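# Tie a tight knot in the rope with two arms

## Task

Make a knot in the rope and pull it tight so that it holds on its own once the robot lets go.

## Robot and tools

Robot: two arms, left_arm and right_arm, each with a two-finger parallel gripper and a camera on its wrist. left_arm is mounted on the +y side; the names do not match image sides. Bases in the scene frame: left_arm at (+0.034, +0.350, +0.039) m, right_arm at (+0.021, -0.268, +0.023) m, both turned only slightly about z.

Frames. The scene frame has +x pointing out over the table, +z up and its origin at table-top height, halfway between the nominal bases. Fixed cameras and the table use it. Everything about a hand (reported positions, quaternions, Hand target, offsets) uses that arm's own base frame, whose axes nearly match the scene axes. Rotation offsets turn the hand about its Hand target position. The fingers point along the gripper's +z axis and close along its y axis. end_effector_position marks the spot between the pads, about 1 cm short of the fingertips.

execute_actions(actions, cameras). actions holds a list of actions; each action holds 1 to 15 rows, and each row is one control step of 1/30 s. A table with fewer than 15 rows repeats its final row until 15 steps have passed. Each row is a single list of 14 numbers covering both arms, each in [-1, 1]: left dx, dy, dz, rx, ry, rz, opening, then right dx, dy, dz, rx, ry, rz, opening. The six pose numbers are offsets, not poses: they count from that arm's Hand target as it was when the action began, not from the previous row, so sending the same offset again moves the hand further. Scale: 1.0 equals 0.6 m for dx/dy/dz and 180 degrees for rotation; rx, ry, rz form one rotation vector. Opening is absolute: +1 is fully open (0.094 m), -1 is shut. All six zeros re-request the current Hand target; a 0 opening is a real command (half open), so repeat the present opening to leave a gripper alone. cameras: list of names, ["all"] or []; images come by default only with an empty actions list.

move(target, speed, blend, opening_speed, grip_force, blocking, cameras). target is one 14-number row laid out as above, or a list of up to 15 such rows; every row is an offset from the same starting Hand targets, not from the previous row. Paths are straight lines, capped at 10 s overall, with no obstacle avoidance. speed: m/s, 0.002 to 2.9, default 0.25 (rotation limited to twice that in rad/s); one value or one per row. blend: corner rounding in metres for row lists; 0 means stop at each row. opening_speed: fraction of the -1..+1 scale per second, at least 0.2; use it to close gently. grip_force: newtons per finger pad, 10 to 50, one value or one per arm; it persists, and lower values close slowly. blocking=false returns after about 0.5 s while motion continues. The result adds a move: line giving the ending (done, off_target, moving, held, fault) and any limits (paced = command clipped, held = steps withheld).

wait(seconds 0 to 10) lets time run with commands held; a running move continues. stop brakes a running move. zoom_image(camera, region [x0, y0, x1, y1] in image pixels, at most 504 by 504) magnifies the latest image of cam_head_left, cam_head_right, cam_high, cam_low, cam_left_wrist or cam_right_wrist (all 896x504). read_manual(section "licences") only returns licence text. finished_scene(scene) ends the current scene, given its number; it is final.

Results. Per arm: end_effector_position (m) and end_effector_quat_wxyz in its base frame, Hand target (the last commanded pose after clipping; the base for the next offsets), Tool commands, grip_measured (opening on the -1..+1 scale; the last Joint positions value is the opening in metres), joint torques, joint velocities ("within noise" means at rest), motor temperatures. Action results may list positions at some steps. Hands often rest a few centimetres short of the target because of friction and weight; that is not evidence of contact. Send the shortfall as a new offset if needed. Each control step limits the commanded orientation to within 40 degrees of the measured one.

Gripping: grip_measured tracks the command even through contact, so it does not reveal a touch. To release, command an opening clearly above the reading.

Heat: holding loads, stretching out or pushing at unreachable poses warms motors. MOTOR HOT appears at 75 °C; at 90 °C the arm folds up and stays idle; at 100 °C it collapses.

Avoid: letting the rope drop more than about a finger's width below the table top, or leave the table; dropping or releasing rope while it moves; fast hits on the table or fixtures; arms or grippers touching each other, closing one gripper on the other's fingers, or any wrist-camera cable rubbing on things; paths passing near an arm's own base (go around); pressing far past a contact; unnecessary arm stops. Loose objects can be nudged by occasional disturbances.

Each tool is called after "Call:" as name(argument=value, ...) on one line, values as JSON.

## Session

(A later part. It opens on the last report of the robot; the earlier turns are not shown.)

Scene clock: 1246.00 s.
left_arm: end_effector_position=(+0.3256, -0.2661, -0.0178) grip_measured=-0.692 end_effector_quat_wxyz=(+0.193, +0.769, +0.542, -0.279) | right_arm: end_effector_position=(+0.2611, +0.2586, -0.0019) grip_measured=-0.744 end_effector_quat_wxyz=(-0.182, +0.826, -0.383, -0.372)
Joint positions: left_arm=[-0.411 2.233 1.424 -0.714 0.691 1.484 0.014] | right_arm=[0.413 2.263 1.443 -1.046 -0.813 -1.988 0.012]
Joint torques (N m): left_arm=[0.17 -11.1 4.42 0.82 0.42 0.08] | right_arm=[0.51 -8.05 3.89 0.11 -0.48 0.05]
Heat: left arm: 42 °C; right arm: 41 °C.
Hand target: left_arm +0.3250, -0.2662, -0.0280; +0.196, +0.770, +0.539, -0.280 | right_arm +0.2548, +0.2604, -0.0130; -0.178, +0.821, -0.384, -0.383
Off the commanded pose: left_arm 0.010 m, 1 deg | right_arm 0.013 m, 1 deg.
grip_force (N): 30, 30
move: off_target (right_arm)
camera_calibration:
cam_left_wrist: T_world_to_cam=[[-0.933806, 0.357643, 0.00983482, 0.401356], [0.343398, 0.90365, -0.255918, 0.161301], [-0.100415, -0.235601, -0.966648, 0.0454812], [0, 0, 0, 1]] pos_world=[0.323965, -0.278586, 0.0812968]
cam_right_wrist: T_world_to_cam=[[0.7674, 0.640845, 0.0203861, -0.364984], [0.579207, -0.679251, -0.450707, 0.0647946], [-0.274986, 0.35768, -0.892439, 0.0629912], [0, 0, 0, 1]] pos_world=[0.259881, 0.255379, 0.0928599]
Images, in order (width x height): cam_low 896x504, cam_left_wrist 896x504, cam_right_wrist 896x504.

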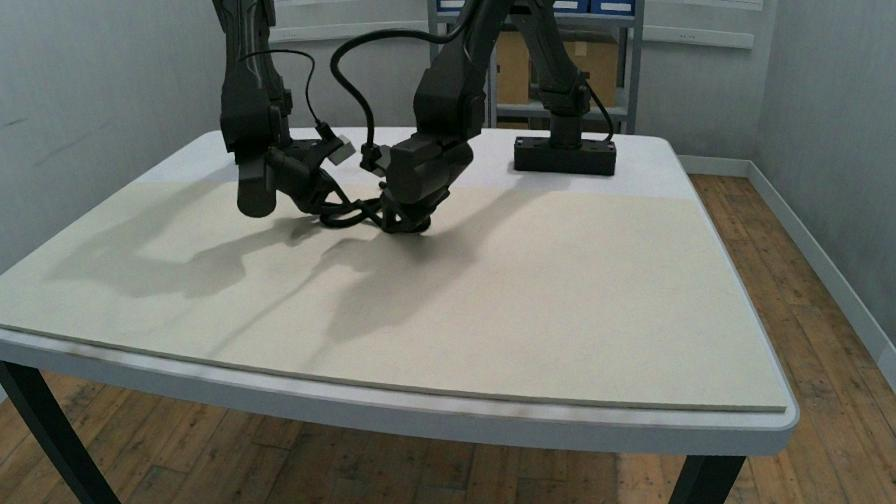

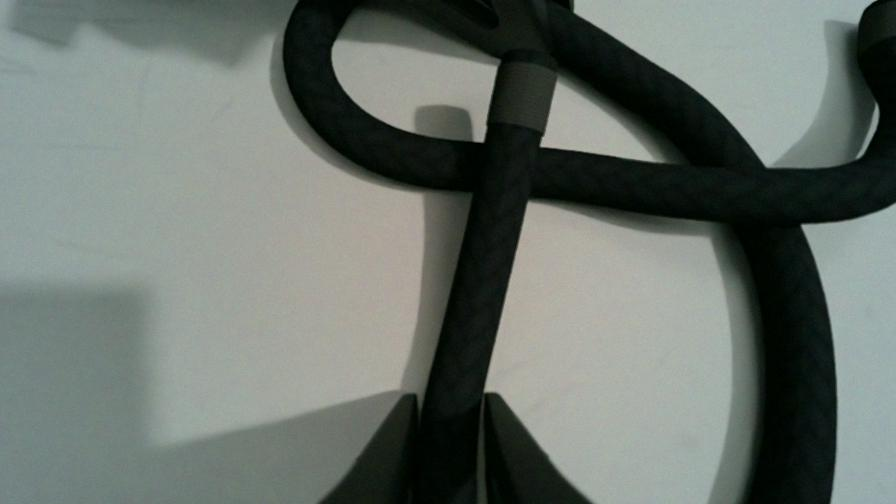

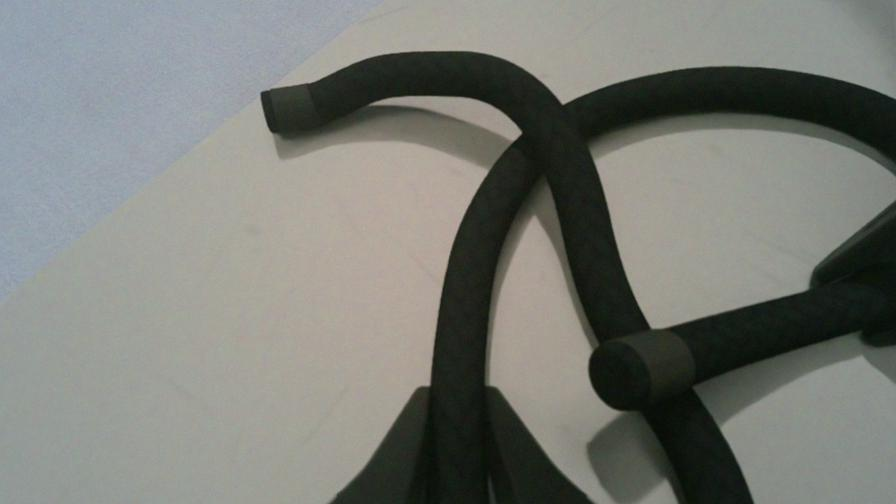

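Call:
move(target=[0,0,0,0,0,0,-0.6,0,0,0,0,0,0,-1], speed=0.12, opening_speed=0.3, cameras=["cam_right_wrist","cam_left_wrist"])

Scene clock: 1251.23 s.
left_arm: end_effector_position=(+0.3269, -0.2667, -0.0177) grip_measured=-0.602 end_effector_quat_wxyz=(+0.195, +0.769, +0.541, -0.278) | right_arm: end_effector_position=(+0.2611, +0.2586, -0.0019) grip_measured=-0.744 end_effector_quat_wxyz=(-0.182, +0.826, -0.383, -0.372)
Joint positions: left_arm=[-0.411 2.233 1.424 -0.707 0.691 1.484 0.019] | right_arm=[0.413 2.263 1.443 -1.046 -0.813 -1.988 0.012]
Joint torques (N m): left_arm=[0.17 -11.11 4.4 0.76 0.42 0.07] | right_arm=[0.54 -8.06 3.86 0.1 -0.48 0.05]
Heat: left arm: 42 °C; right arm: 41 °C.
Hand target: left_arm +0.3249, -0.2662, -0.0280; +0.196, +0.770, +0.539, -0.280 | right_arm +0.2548, +0.2604, -0.0130; -0.178, +0.821, -0.384, -0.383
Off the commanded pose: left_arm 0.010 m, 0 deg | right_arm 0.013 m, 1 deg.
grip_force (N): 30, 30
move: off_target (right_arm)
camera_calibration:
cam_left_wrist: T_world_to_cam=[[-0.933828, 0.35771, 0.00303884, 0.402685], [0.345043, 0.902938, -0.25622, 0.160651], [-0.0943963, -0.238217, -0.966614, 0.0429005], [0, 0, 0, 1]] pos_world=[0.324657, -0.278883, 0.0814065]
cam_right_wrist: T_world_to_cam=[[0.7674, 0.640845, 0.0203861, -0.364984], [0.579207, -0.679251, -0.450707, 0.0647946], [-0.274986, 0.35768, -0.892439, 0.0629912], [0, 0, 0, 1]] pos_world=[0.259881, 0.255379, 0.0928599]
Images, in order (width x height): cam_left_wrist 896x504, cam_right_wrist 896x504.

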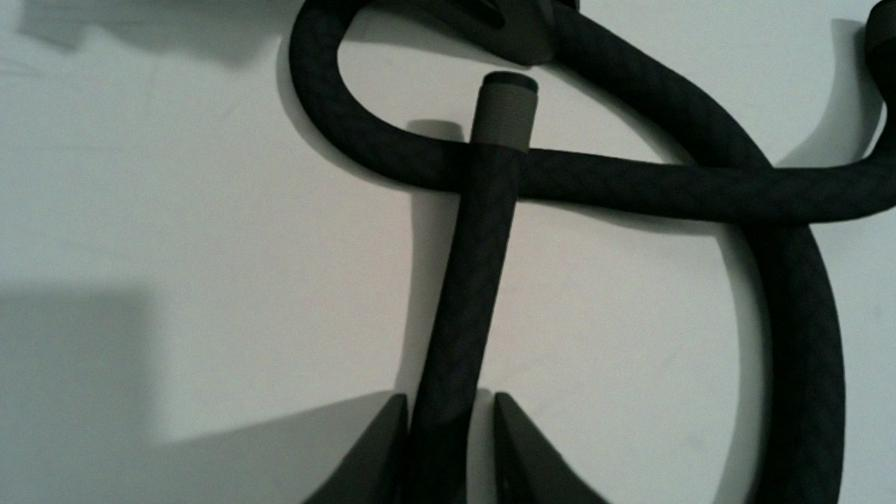

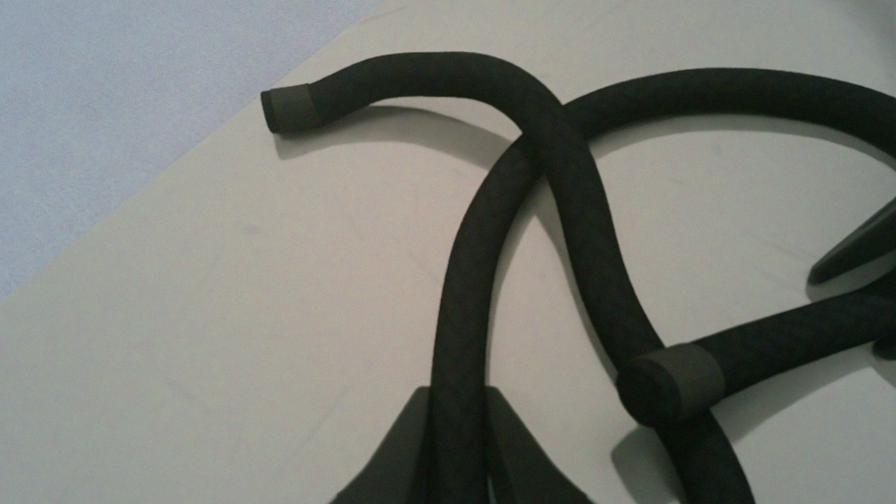

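Call:
move(target=[[0,0,0,0,0,0,-1,0,0,0,0,0,0,-1],[0,0,0.02,-0.080,-0.114,-0.06,-1,0,0,0,0,0,0,-1]], speed=0.15, opening_speed=1, cameras=["cam_right_wrist","cam_left_wrist","cam_low","cam_head_right"])

Call:
zoom_image(camera="cam_low", region=[270, 100, 490, 260])

Call:
zoom_image(camera="cam_head_right", region=[350, 180, 570, 340])

Scene clock: 1284.40 s.
left_arm: end_effector_position=(+0.3262, -0.2678, -0.0153) grip_measured=-0.774 end_effector_quat_wxyz=(+0.349, +0.822, +0.388, -0.226) | right_arm: end_effector_position=(+0.2611, +0.2586, -0.0019) grip_measured=-0.744 end_effector_quat_wxyz=(-0.182, +0.826, -0.383, -0.372)
Joint positions: left_arm=[-0.37 2.148 1.172 -0.332 0.826 1.773 0.011] | right_arm=[0.413 2.263 1.443 -1.046 -0.813 -1.988 0.012]
Joint torques (N m): left_arm=[0.4 -12.33 3.73 1.08 0.45 0.12] | right_arm=[0.53 -8.05 3.88 0.1 -0.48 0.05]
Heat: left arm: 42 °C; right arm: 39 °C.
Hand target: left_arm +0.3250, -0.2661, -0.0160; +0.356, +0.823, +0.383, -0.221 | right_arm +0.2548, +0.2604, -0.0130; -0.178, +0.821, -0.384, -0.383
Off the commanded pose: left_arm 0.002 m, 1 deg | right_arm 0.013 m, 1 deg.
grip_force (N): 30, 30
move: off_target (right_arm)
camera_calibration:
cam_left_wrist: T_world_to_cam=[[-0.786158, 0.474216, -0.396328, 0.379421], [0.599175, 0.742004, -0.3007, 0.0359036], [0.15148, -0.473867, -0.86747, -0.0969335], [0, 0, 0, 1]] pos_world=[0.291456, -0.252502, 0.0770843]
cam_right_wrist: T_world_to_cam=[[0.7674, 0.640845, 0.0203861, -0.364984], [0.579207, -0.679251, -0.450707, 0.0647946], [-0.274986, 0.35768, -0.892439, 0.0629912], [0, 0, 0, 1]] pos_world=[0.259881, 0.255379, 0.0928599]
Images, in order (width x height): cam_head_right 896x504, cam_low 896x504, cam_left_wrist 896x504, cam_right_wrist 896x504.

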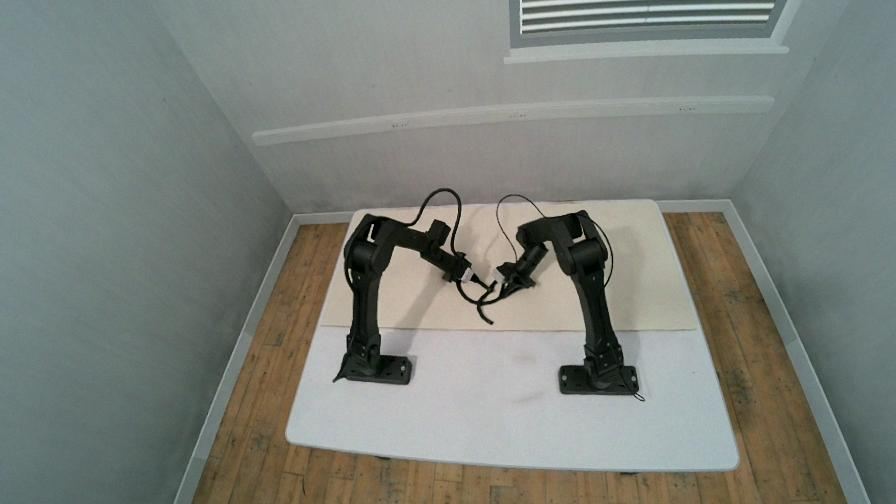

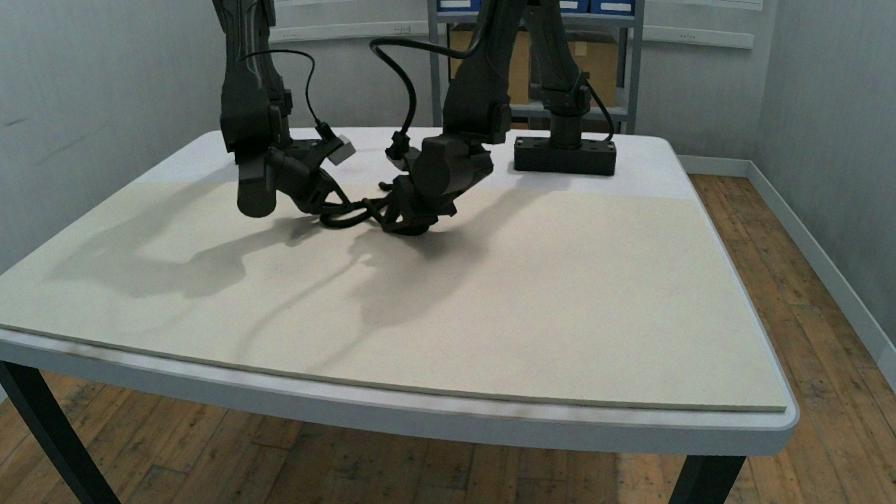

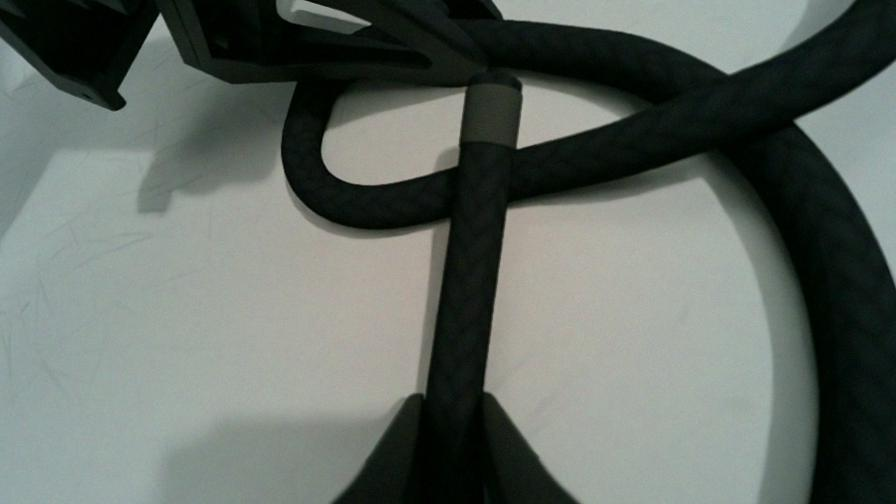

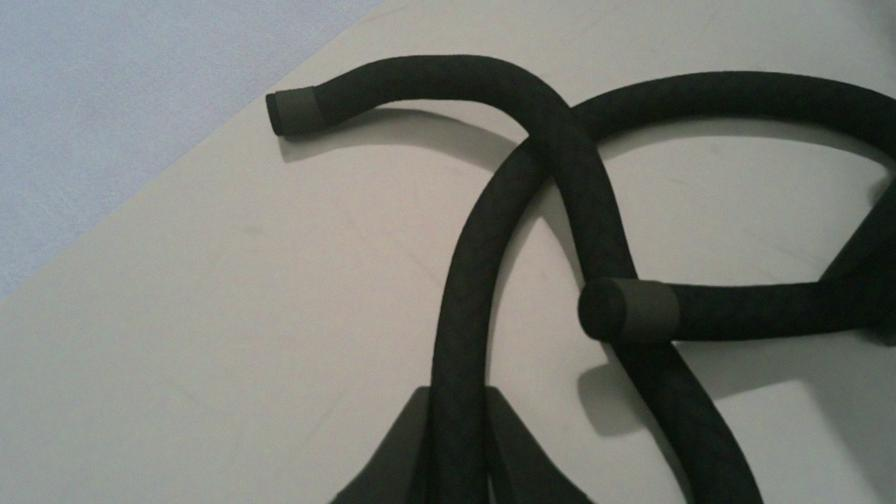

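Scaled by 2.291.

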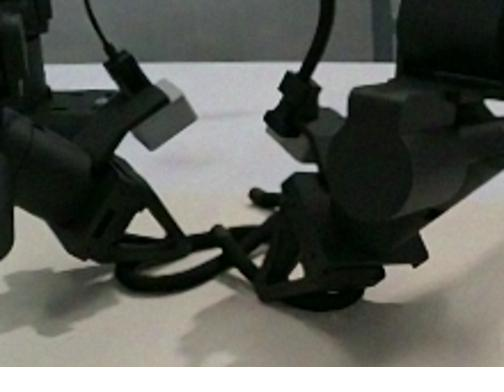

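Scaled by 2.291.

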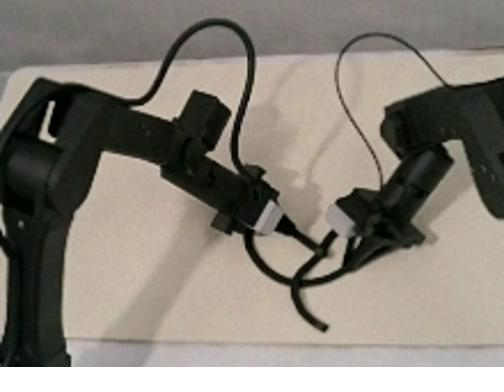

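Call:
move(target=[-0.012,-0.012,0.015,0.0758,-0.0812,0,-1,0,0,0,0,0,0,-1], speed=0.15, cameras=["cam_right_wrist","cam_left_wrist","cam_low","cam_head_right"])

Call:
zoom_image(camera="cam_low", region=[270, 100, 490, 260])

Call:
zoom_image(camera="cam_head_right", region=[350, 180, 570, 340])

Scene clock: 1295.57 s.
left_arm: end_effector_position=(+0.3224, -0.2733, -0.0108) grip_measured=-0.774 end_effector_quat_wxyz=(+0.296, +0.882, +0.359, -0.067) | right_arm: end_effector_position=(+0.2611, +0.2586, -0.0019) grip_measured=-0.744 end_effector_quat_wxyz=(-0.182, +0.826, -0.383, -0.372)
Joint positions: left_arm=[-0.512 1.984 1.057 -0.226 0.469 1.756 0.011] | right_arm=[0.413 2.263 1.443 -1.046 -0.813 -1.988 0.012]
Joint torques (N m): left_arm=[-0.16 -12.68 4.33 1.16 0.32 -0.04] | right_arm=[0.55 -8.05 3.89 0.11 -0.47 0.05]
Heat: left arm: 43 °C; right arm: 39 °C.
Hand target: left_arm +0.3179, -0.2734, -0.0069; +0.302, +0.881, +0.358, -0.067 | right_arm +0.2548, +0.2604, -0.0130; -0.178, +0.821, -0.384, -0.383
Off the commanded pose: left_arm 0.006 m, 1 deg | right_arm 0.013 m, 1 deg.
grip_force (N): 30, 30
move: off_target (right_arm)
camera_calibration:
cam_left_wrist: T_world_to_cam=[[-0.663921, 0.584145, -0.466887, 0.370599], [0.63883, 0.767592, 0.0519459, 0.0415425], [0.388723, -0.263773, -0.88279, -0.114215], [0, 0, 0, 1]] pos_world=[0.263908, -0.278498, 0.0700417]
cam_right_wrist: T_world_to_cam=[[0.7674, 0.640845, 0.0203861, -0.364984], [0.579207, -0.679251, -0.450707, 0.0647946], [-0.274986, 0.35768, -0.892439, 0.0629912], [0, 0, 0, 1]] pos_world=[0.259881, 0.255379, 0.0928599]
Images, in order (width x height): cam_head_right 896x504, cam_low 896x504, cam_left_wrist 896x504, cam_right_wrist 896x504.

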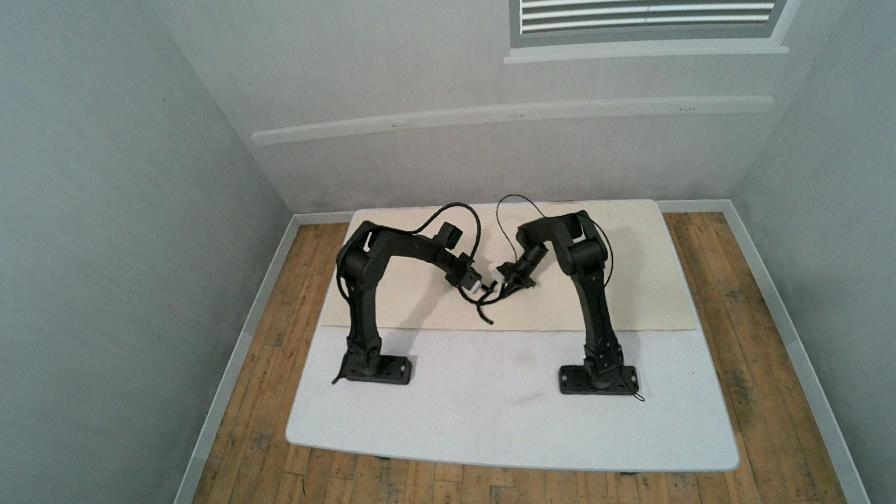

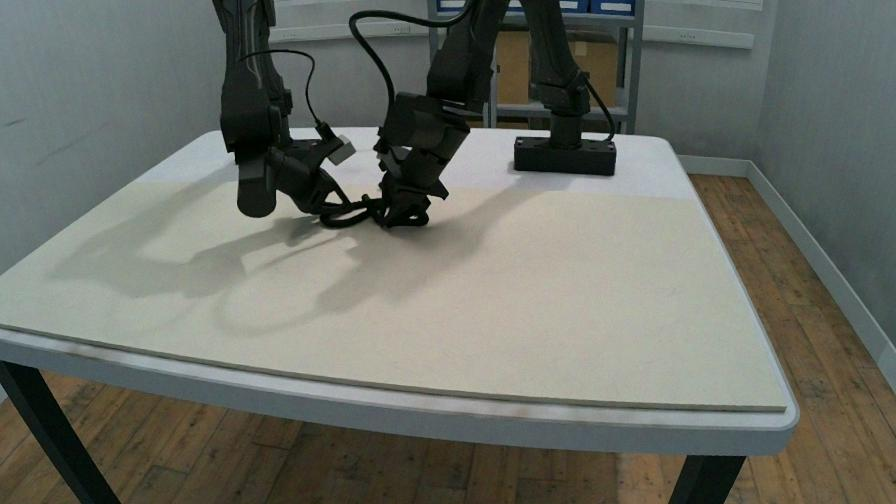

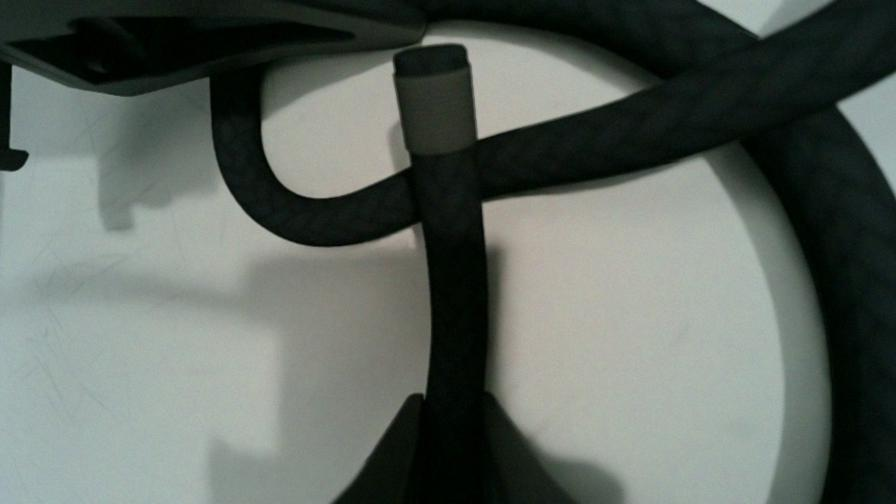

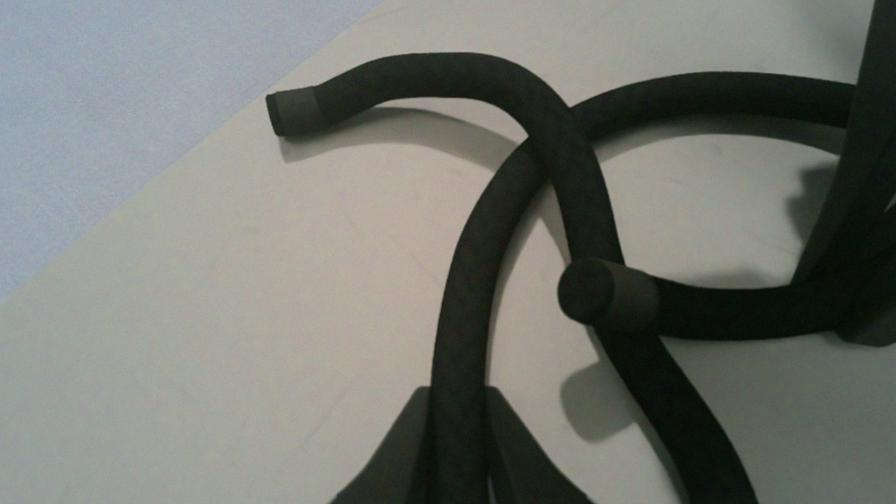

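Scaled by 2.291.

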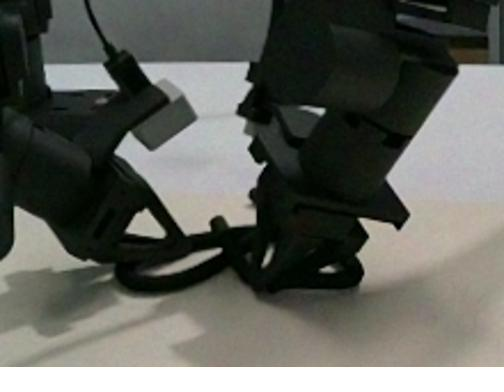

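Scaled by 2.291.

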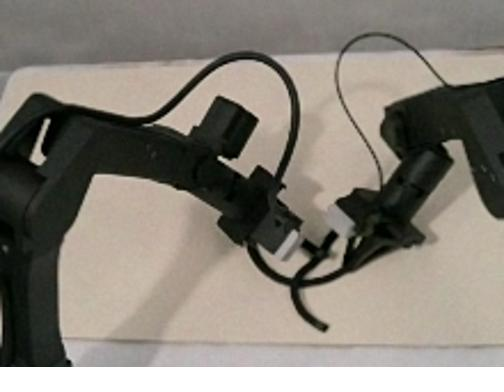

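Call:
move(target=[0,0,0,0,0,0,-1,0,0,0.13,0,0,0,-1], speed=0.1, cameras=["cam_right_wrist","cam_left_wrist","cam_low","cam_head_right"])

Call:
zoom_image(camera="cam_low", region=[270, 100, 490, 260])

Call:
zoom_image(camera="cam_head_right", region=[350, 180, 570, 340])

Scene clock: 1321.63 s.
left_arm: end_effector_position=(+0.3224, -0.2733, -0.0108) grip_measured=-0.774 end_effector_quat_wxyz=(+0.296, +0.882, +0.359, -0.067) | right_arm: end_effector_position=(+0.2522, +0.2547, +0.0495) grip_measured=-0.744 end_effector_quat_wxyz=(-0.165, +0.819, -0.391, -0.387)
Joint positions: left_arm=[-0.512 1.984 1.057 -0.226 0.469 1.756 0.011] | right_arm=[0.413 2.172 1.506 -1.25 -0.813 -1.987 0.012]
Joint torques (N m): left_arm=[-0.17 -12.67 4.31 1.16 0.31 -0.04] | right_arm=[0.54 -11.55 7.32 -0.44 -0.48 0.04]
Heat: left arm: 45 °C; right arm: 39 °C.
Hand target: left_arm +0.3178, -0.2734, -0.0069; +0.302, +0.881, +0.358, -0.067 | right_arm +0.2548, +0.2604, +0.0650; -0.178, +0.821, -0.384, -0.383
Off the commanded pose: left_arm 0.006 m, 1 deg | right_arm 0.017 m, 2 deg.
grip_force (N): 30, 30
move: off_target (right_arm)
camera_calibration:
cam_left_wrist: T_world_to_cam=[[-0.663921, 0.584145, -0.466887, 0.370599], [0.63883, 0.767592, 0.0519459, 0.0415425], [0.388723, -0.263773, -0.88279, -0.114215], [0, 0, 0, 1]] pos_world=[0.263908, -0.278498, 0.0700417]
cam_right_wrist: T_world_to_cam=[[0.767431, 0.640477, -0.0289729, -0.354129], [0.557607, -0.689073, -0.462875, 0.098957], [-0.316425, 0.339069, -0.88595, 0.122683], [0, 0, 0, 1]] pos_world=[0.25541, 0.253402, 0.144235]
Images, in order (width x height): cam_head_right 896x504, cam_low 896x504, cam_left_wrist 896x504, cam_right_wrist 896x504.

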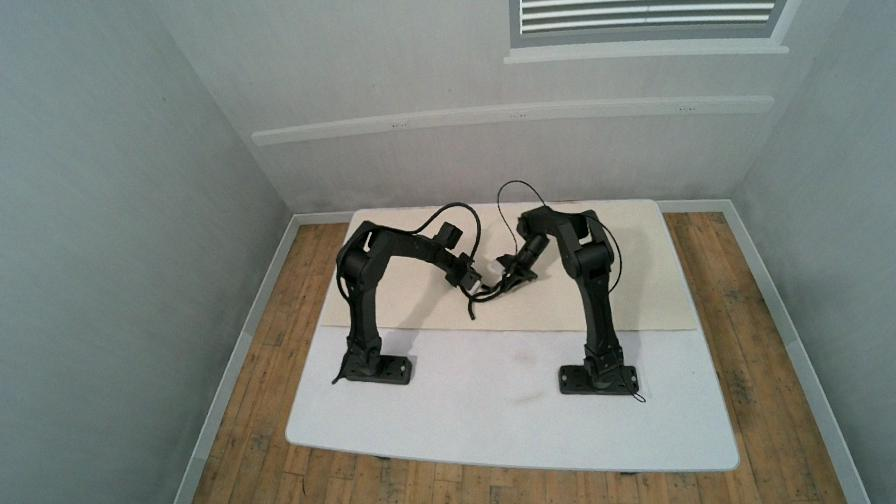

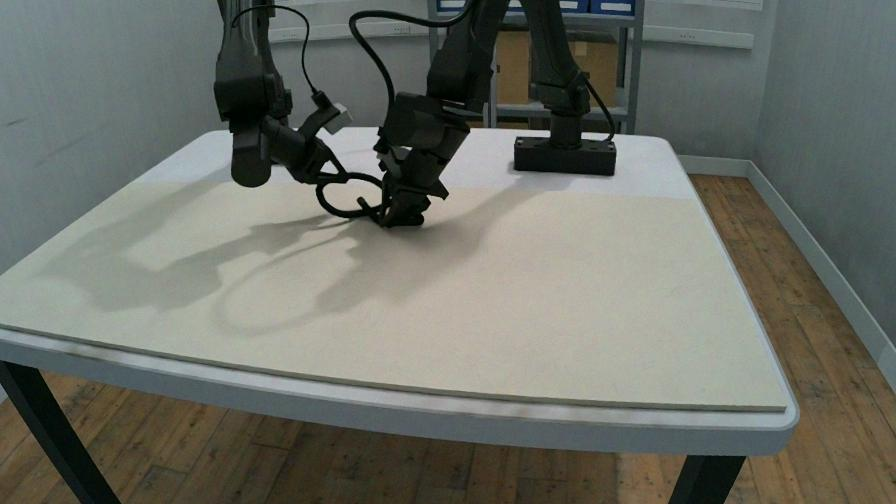

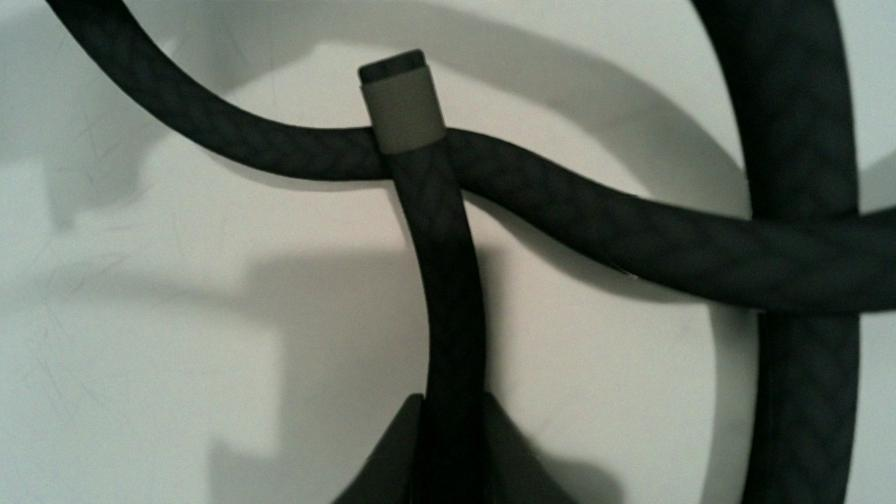

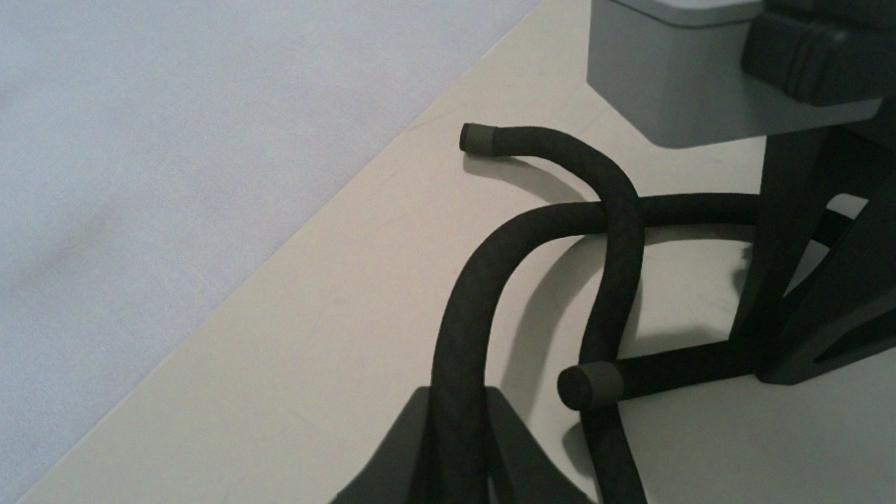

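Scaled by 2.291.

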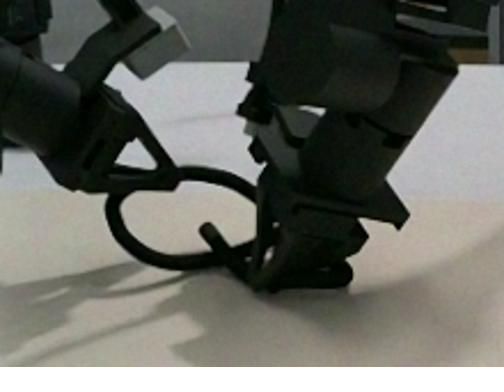

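Scaled by 2.291.

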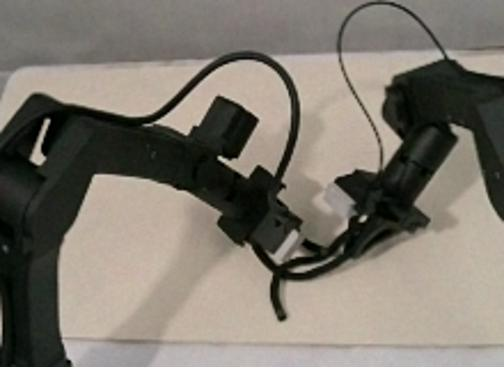

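Call:
move(target=[-0.043,-0.04,0,0,0,0,-1,0.025,0.025,0,0,0,0,-1], speed=0.06, cameras=["cam_right_wrist","cam_left_wrist","cam_low","cam_head_right"])

Call:
zoom_image(camera="cam_low", region=[270, 100, 490, 260])

Call:
zoom_image(camera="cam_head_right", region=[350, 180, 570, 340])

Scene clock: 1332.93 s.
left_arm: end_effector_position=(+0.2969, -0.2973, -0.0110) grip_measured=-0.774 end_effector_quat_wxyz=(+0.296, +0.883, +0.359, -0.066) | right_arm: end_effector_position=(+0.2697, +0.2699, +0.0663) grip_measured=-0.744 end_effector_quat_wxyz=(-0.181, +0.827, -0.383, -0.369)
Joint positions: left_arm=[-0.611 1.952 1.001 -0.159 0.424 1.656 0.011] | right_arm=[0.433 2.183 1.614 -1.274 -0.813 -1.961 0.012]
Joint torques (N m): left_arm=[-0.24 -12.33 4.27 1.24 0.29 -0.05] | right_arm=[0.51 -7.87 7.99 -0.31 -0.53 0.06]
Heat: left arm: 46 °C; right arm: 40 °C.
Hand target: left_arm +0.2919, -0.2973, -0.0071; +0.302, +0.881, +0.358, -0.068 | right_arm +0.2698, +0.2755, +0.0651; -0.178, +0.821, -0.384, -0.383
Off the commanded pose: left_arm 0.006 m, 1 deg | right_arm 0.006 m, 2 deg.
grip_force (N): 30, 30
move: done
camera_calibration:
cam_left_wrist: T_world_to_cam=[[-0.6638, 0.584504, -0.466609, 0.367718], [0.638097, 0.768037, 0.0543313, 0.0767122], [0.39013, -0.261677, -0.882793, -0.110637], [0, 0, 0, 1]] pos_world=[0.238304, -0.302802, 0.0697435]
cam_right_wrist: T_world_to_cam=[[0.766388, 0.642033, 0.0210211, -0.380315], [0.582135, -0.680308, -0.44531, 0.0973389], [-0.271603, 0.353517, -0.89513, 0.122571], [0, 0, 0, 1]] pos_world=[0.268096, 0.267064, 0.161058]
Images, in order (width x height): cam_head_right 896x504, cam_low 896x504, cam_left_wrist 896x504, cam_right_wrist 896x504.

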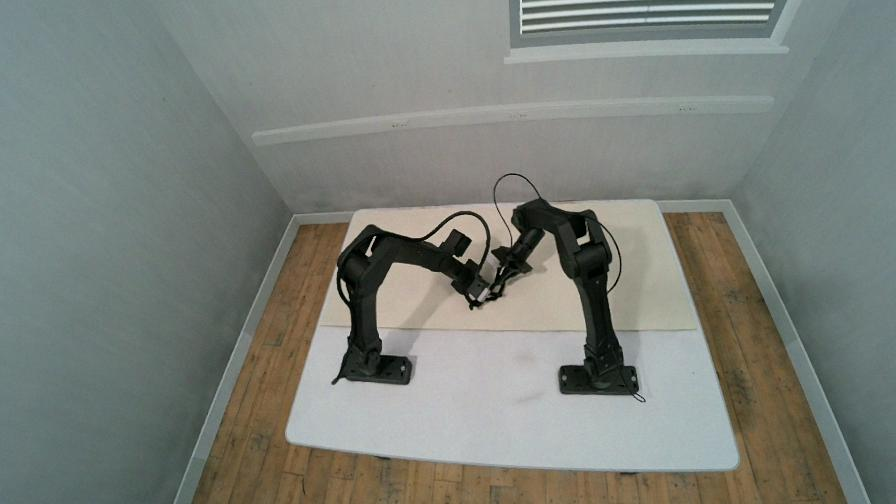

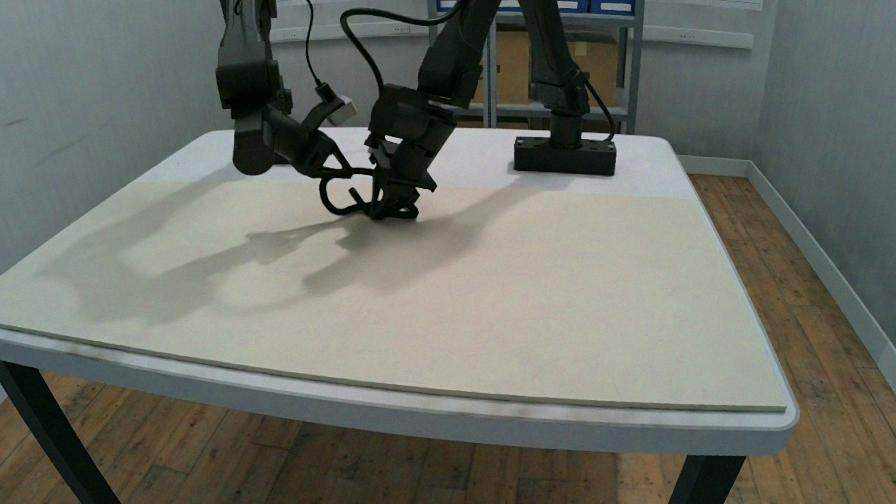

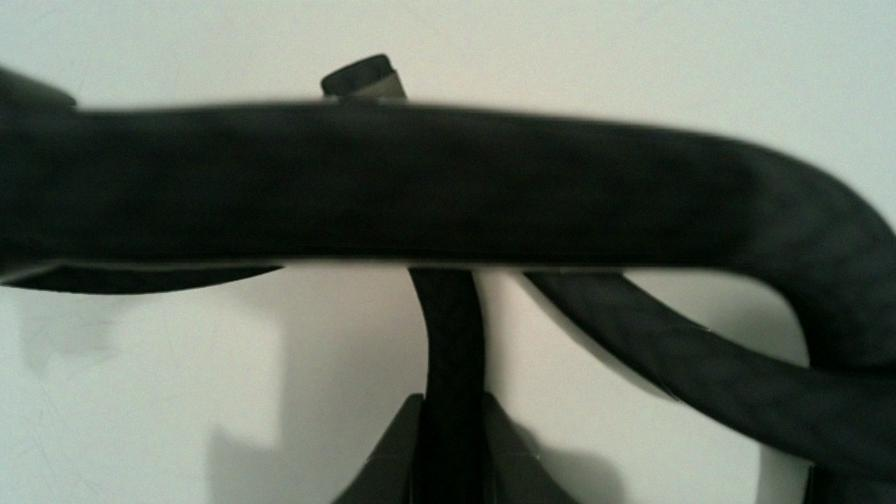

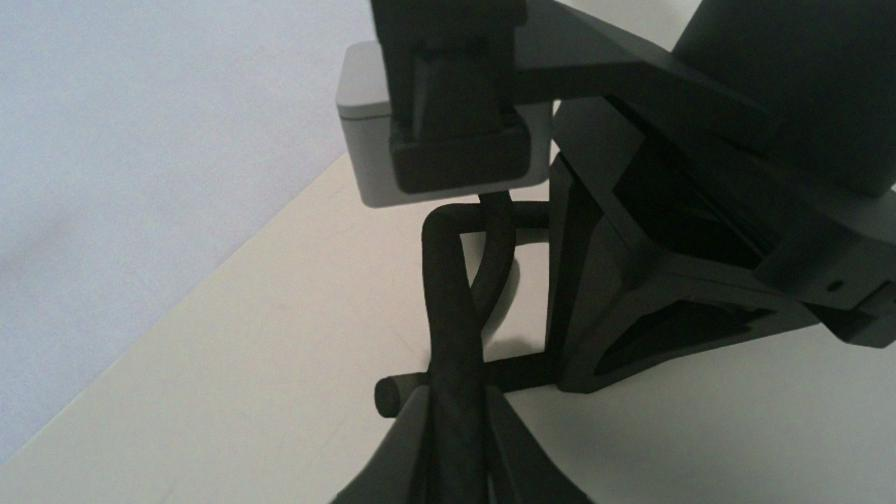

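Scaled by 2.291.

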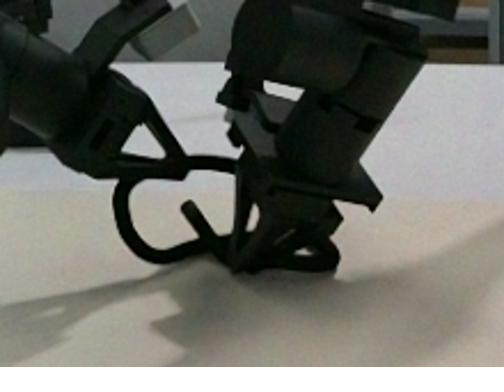

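Scaled by 2.291.

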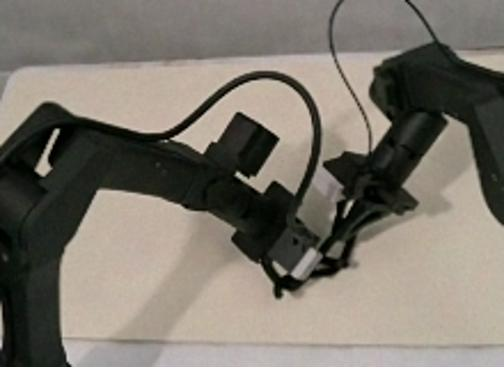

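Call:
move(target=[-0.0305,-0.009,0,0,0,0,-1,0,0,0,0,0,0,-1], speed=0.06, cameras=["cam_right_wrist","cam_left_wrist","cam_low","cam_head_right"])

Call:
zoom_image(camera="cam_low", region=[270, 100, 490, 260])

Scene clock: 1376.70 s.
left_arm: end_effector_position=(+0.2793, -0.3024, -0.0107) grip_measured=-0.774 end_effector_quat_wxyz=(+0.296, +0.883, +0.360, -0.065) | right_arm: end_effector_position=(+0.2696, +0.2699, +0.0664) grip_measured=-0.744 end_effector_quat_wxyz=(-0.181, +0.827, -0.383, -0.369)
Joint positions: left_arm=[-0.656 1.914 0.944 -0.12 0.401 1.612 0.011] | right_arm=[0.433 2.183 1.614 -1.275 -0.813 -1.961 0.012]
Joint torques (N m): left_arm=[-0.38 -11.88 4.25 1.27 0.29 -0.04] | right_arm=[0.53 -7.86 7.98 -0.31 -0.53 0.07]
Heat: left arm: 44 °C; right arm: 40 °C.
Hand target: left_arm +0.2737, -0.3029, -0.0070; +0.302, +0.881, +0.357, -0.067 | right_arm +0.2698, +0.2755, +0.0651; -0.178, +0.821, -0.383, -0.383
Off the commanded pose: left_arm 0.007 m, 1 deg | right_arm 0.006 m, 2 deg.
grip_force (N): 30, 30
move: done
camera_calibration:
cam_left_wrist: T_world_to_cam=[[-0.663956, 0.583736, -0.467349, 0.359008], [0.636714, 0.769063, 0.0560182, 0.0925725], [0.392121, -0.260374, -0.882296, -0.105011], [0, 0, 0, 1]] pos_world=[0.2206, -0.308102, 0.0699453]
cam_right_wrist: T_world_to_cam=[[0.766385, 0.642062, 0.0202358, -0.380116], [0.581816, -0.680432, -0.445536, 0.0975525], [-0.272293, 0.353226, -0.895035, 0.122791], [0, 0, 0, 1]] pos_world=[0.267993, 0.267063, 0.161057]
Images, in order (width x height): cam_head_right 896x504, cam_low 896x504, cam_left_wrist 896x504, cam_right_wrist 896x504.

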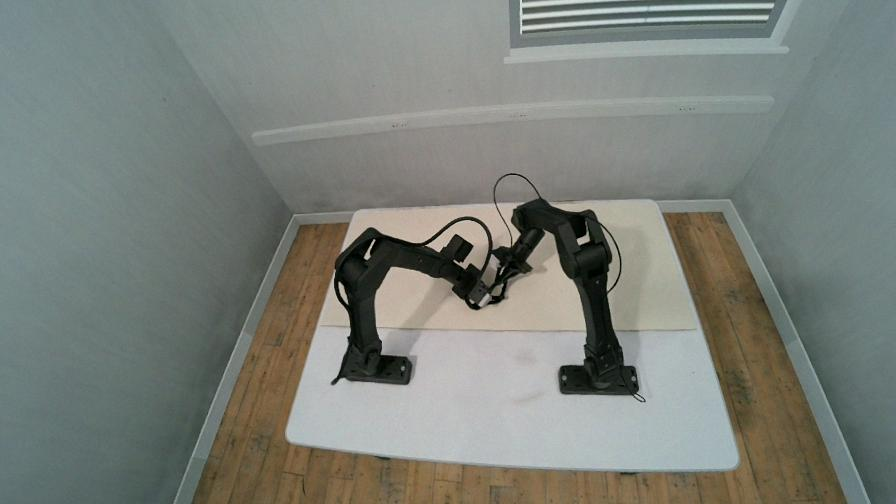

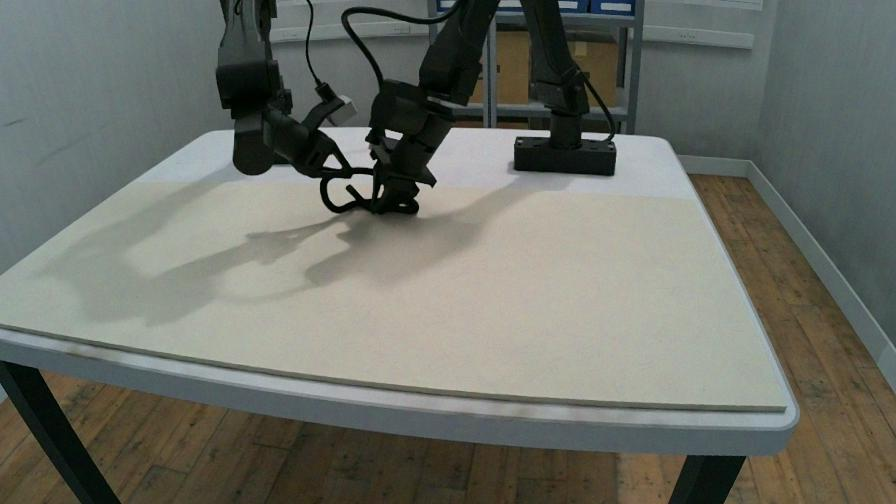

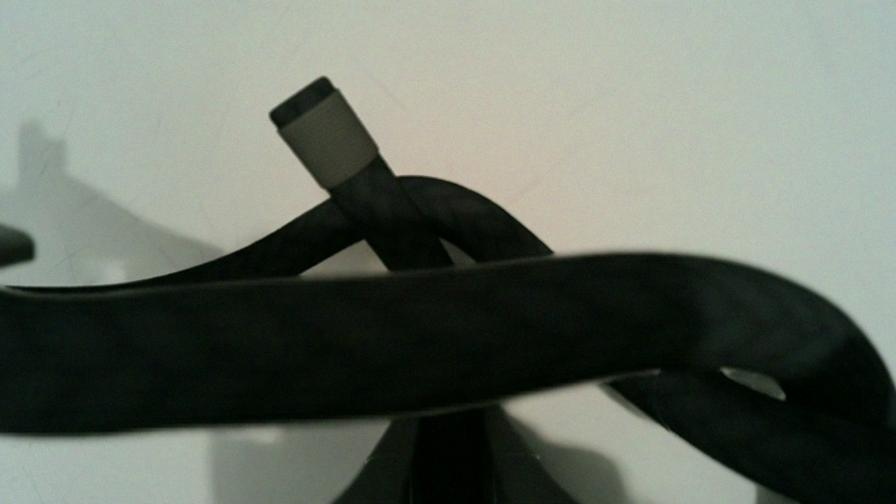

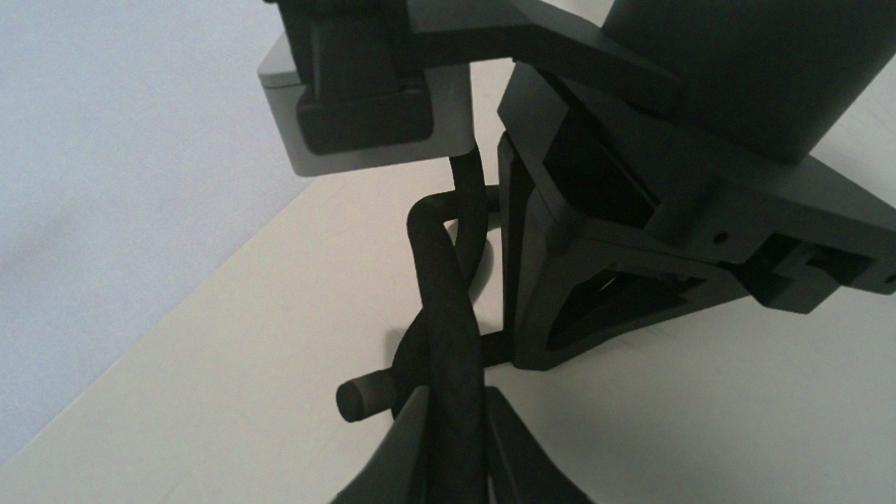

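Scaled by 2.291.

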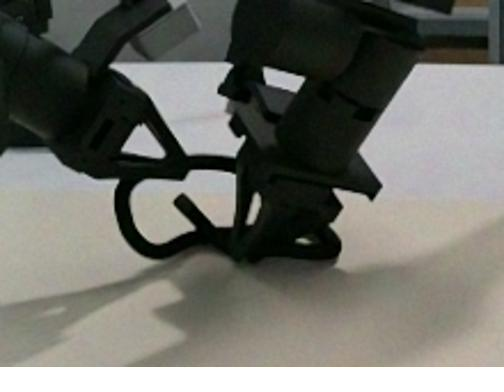

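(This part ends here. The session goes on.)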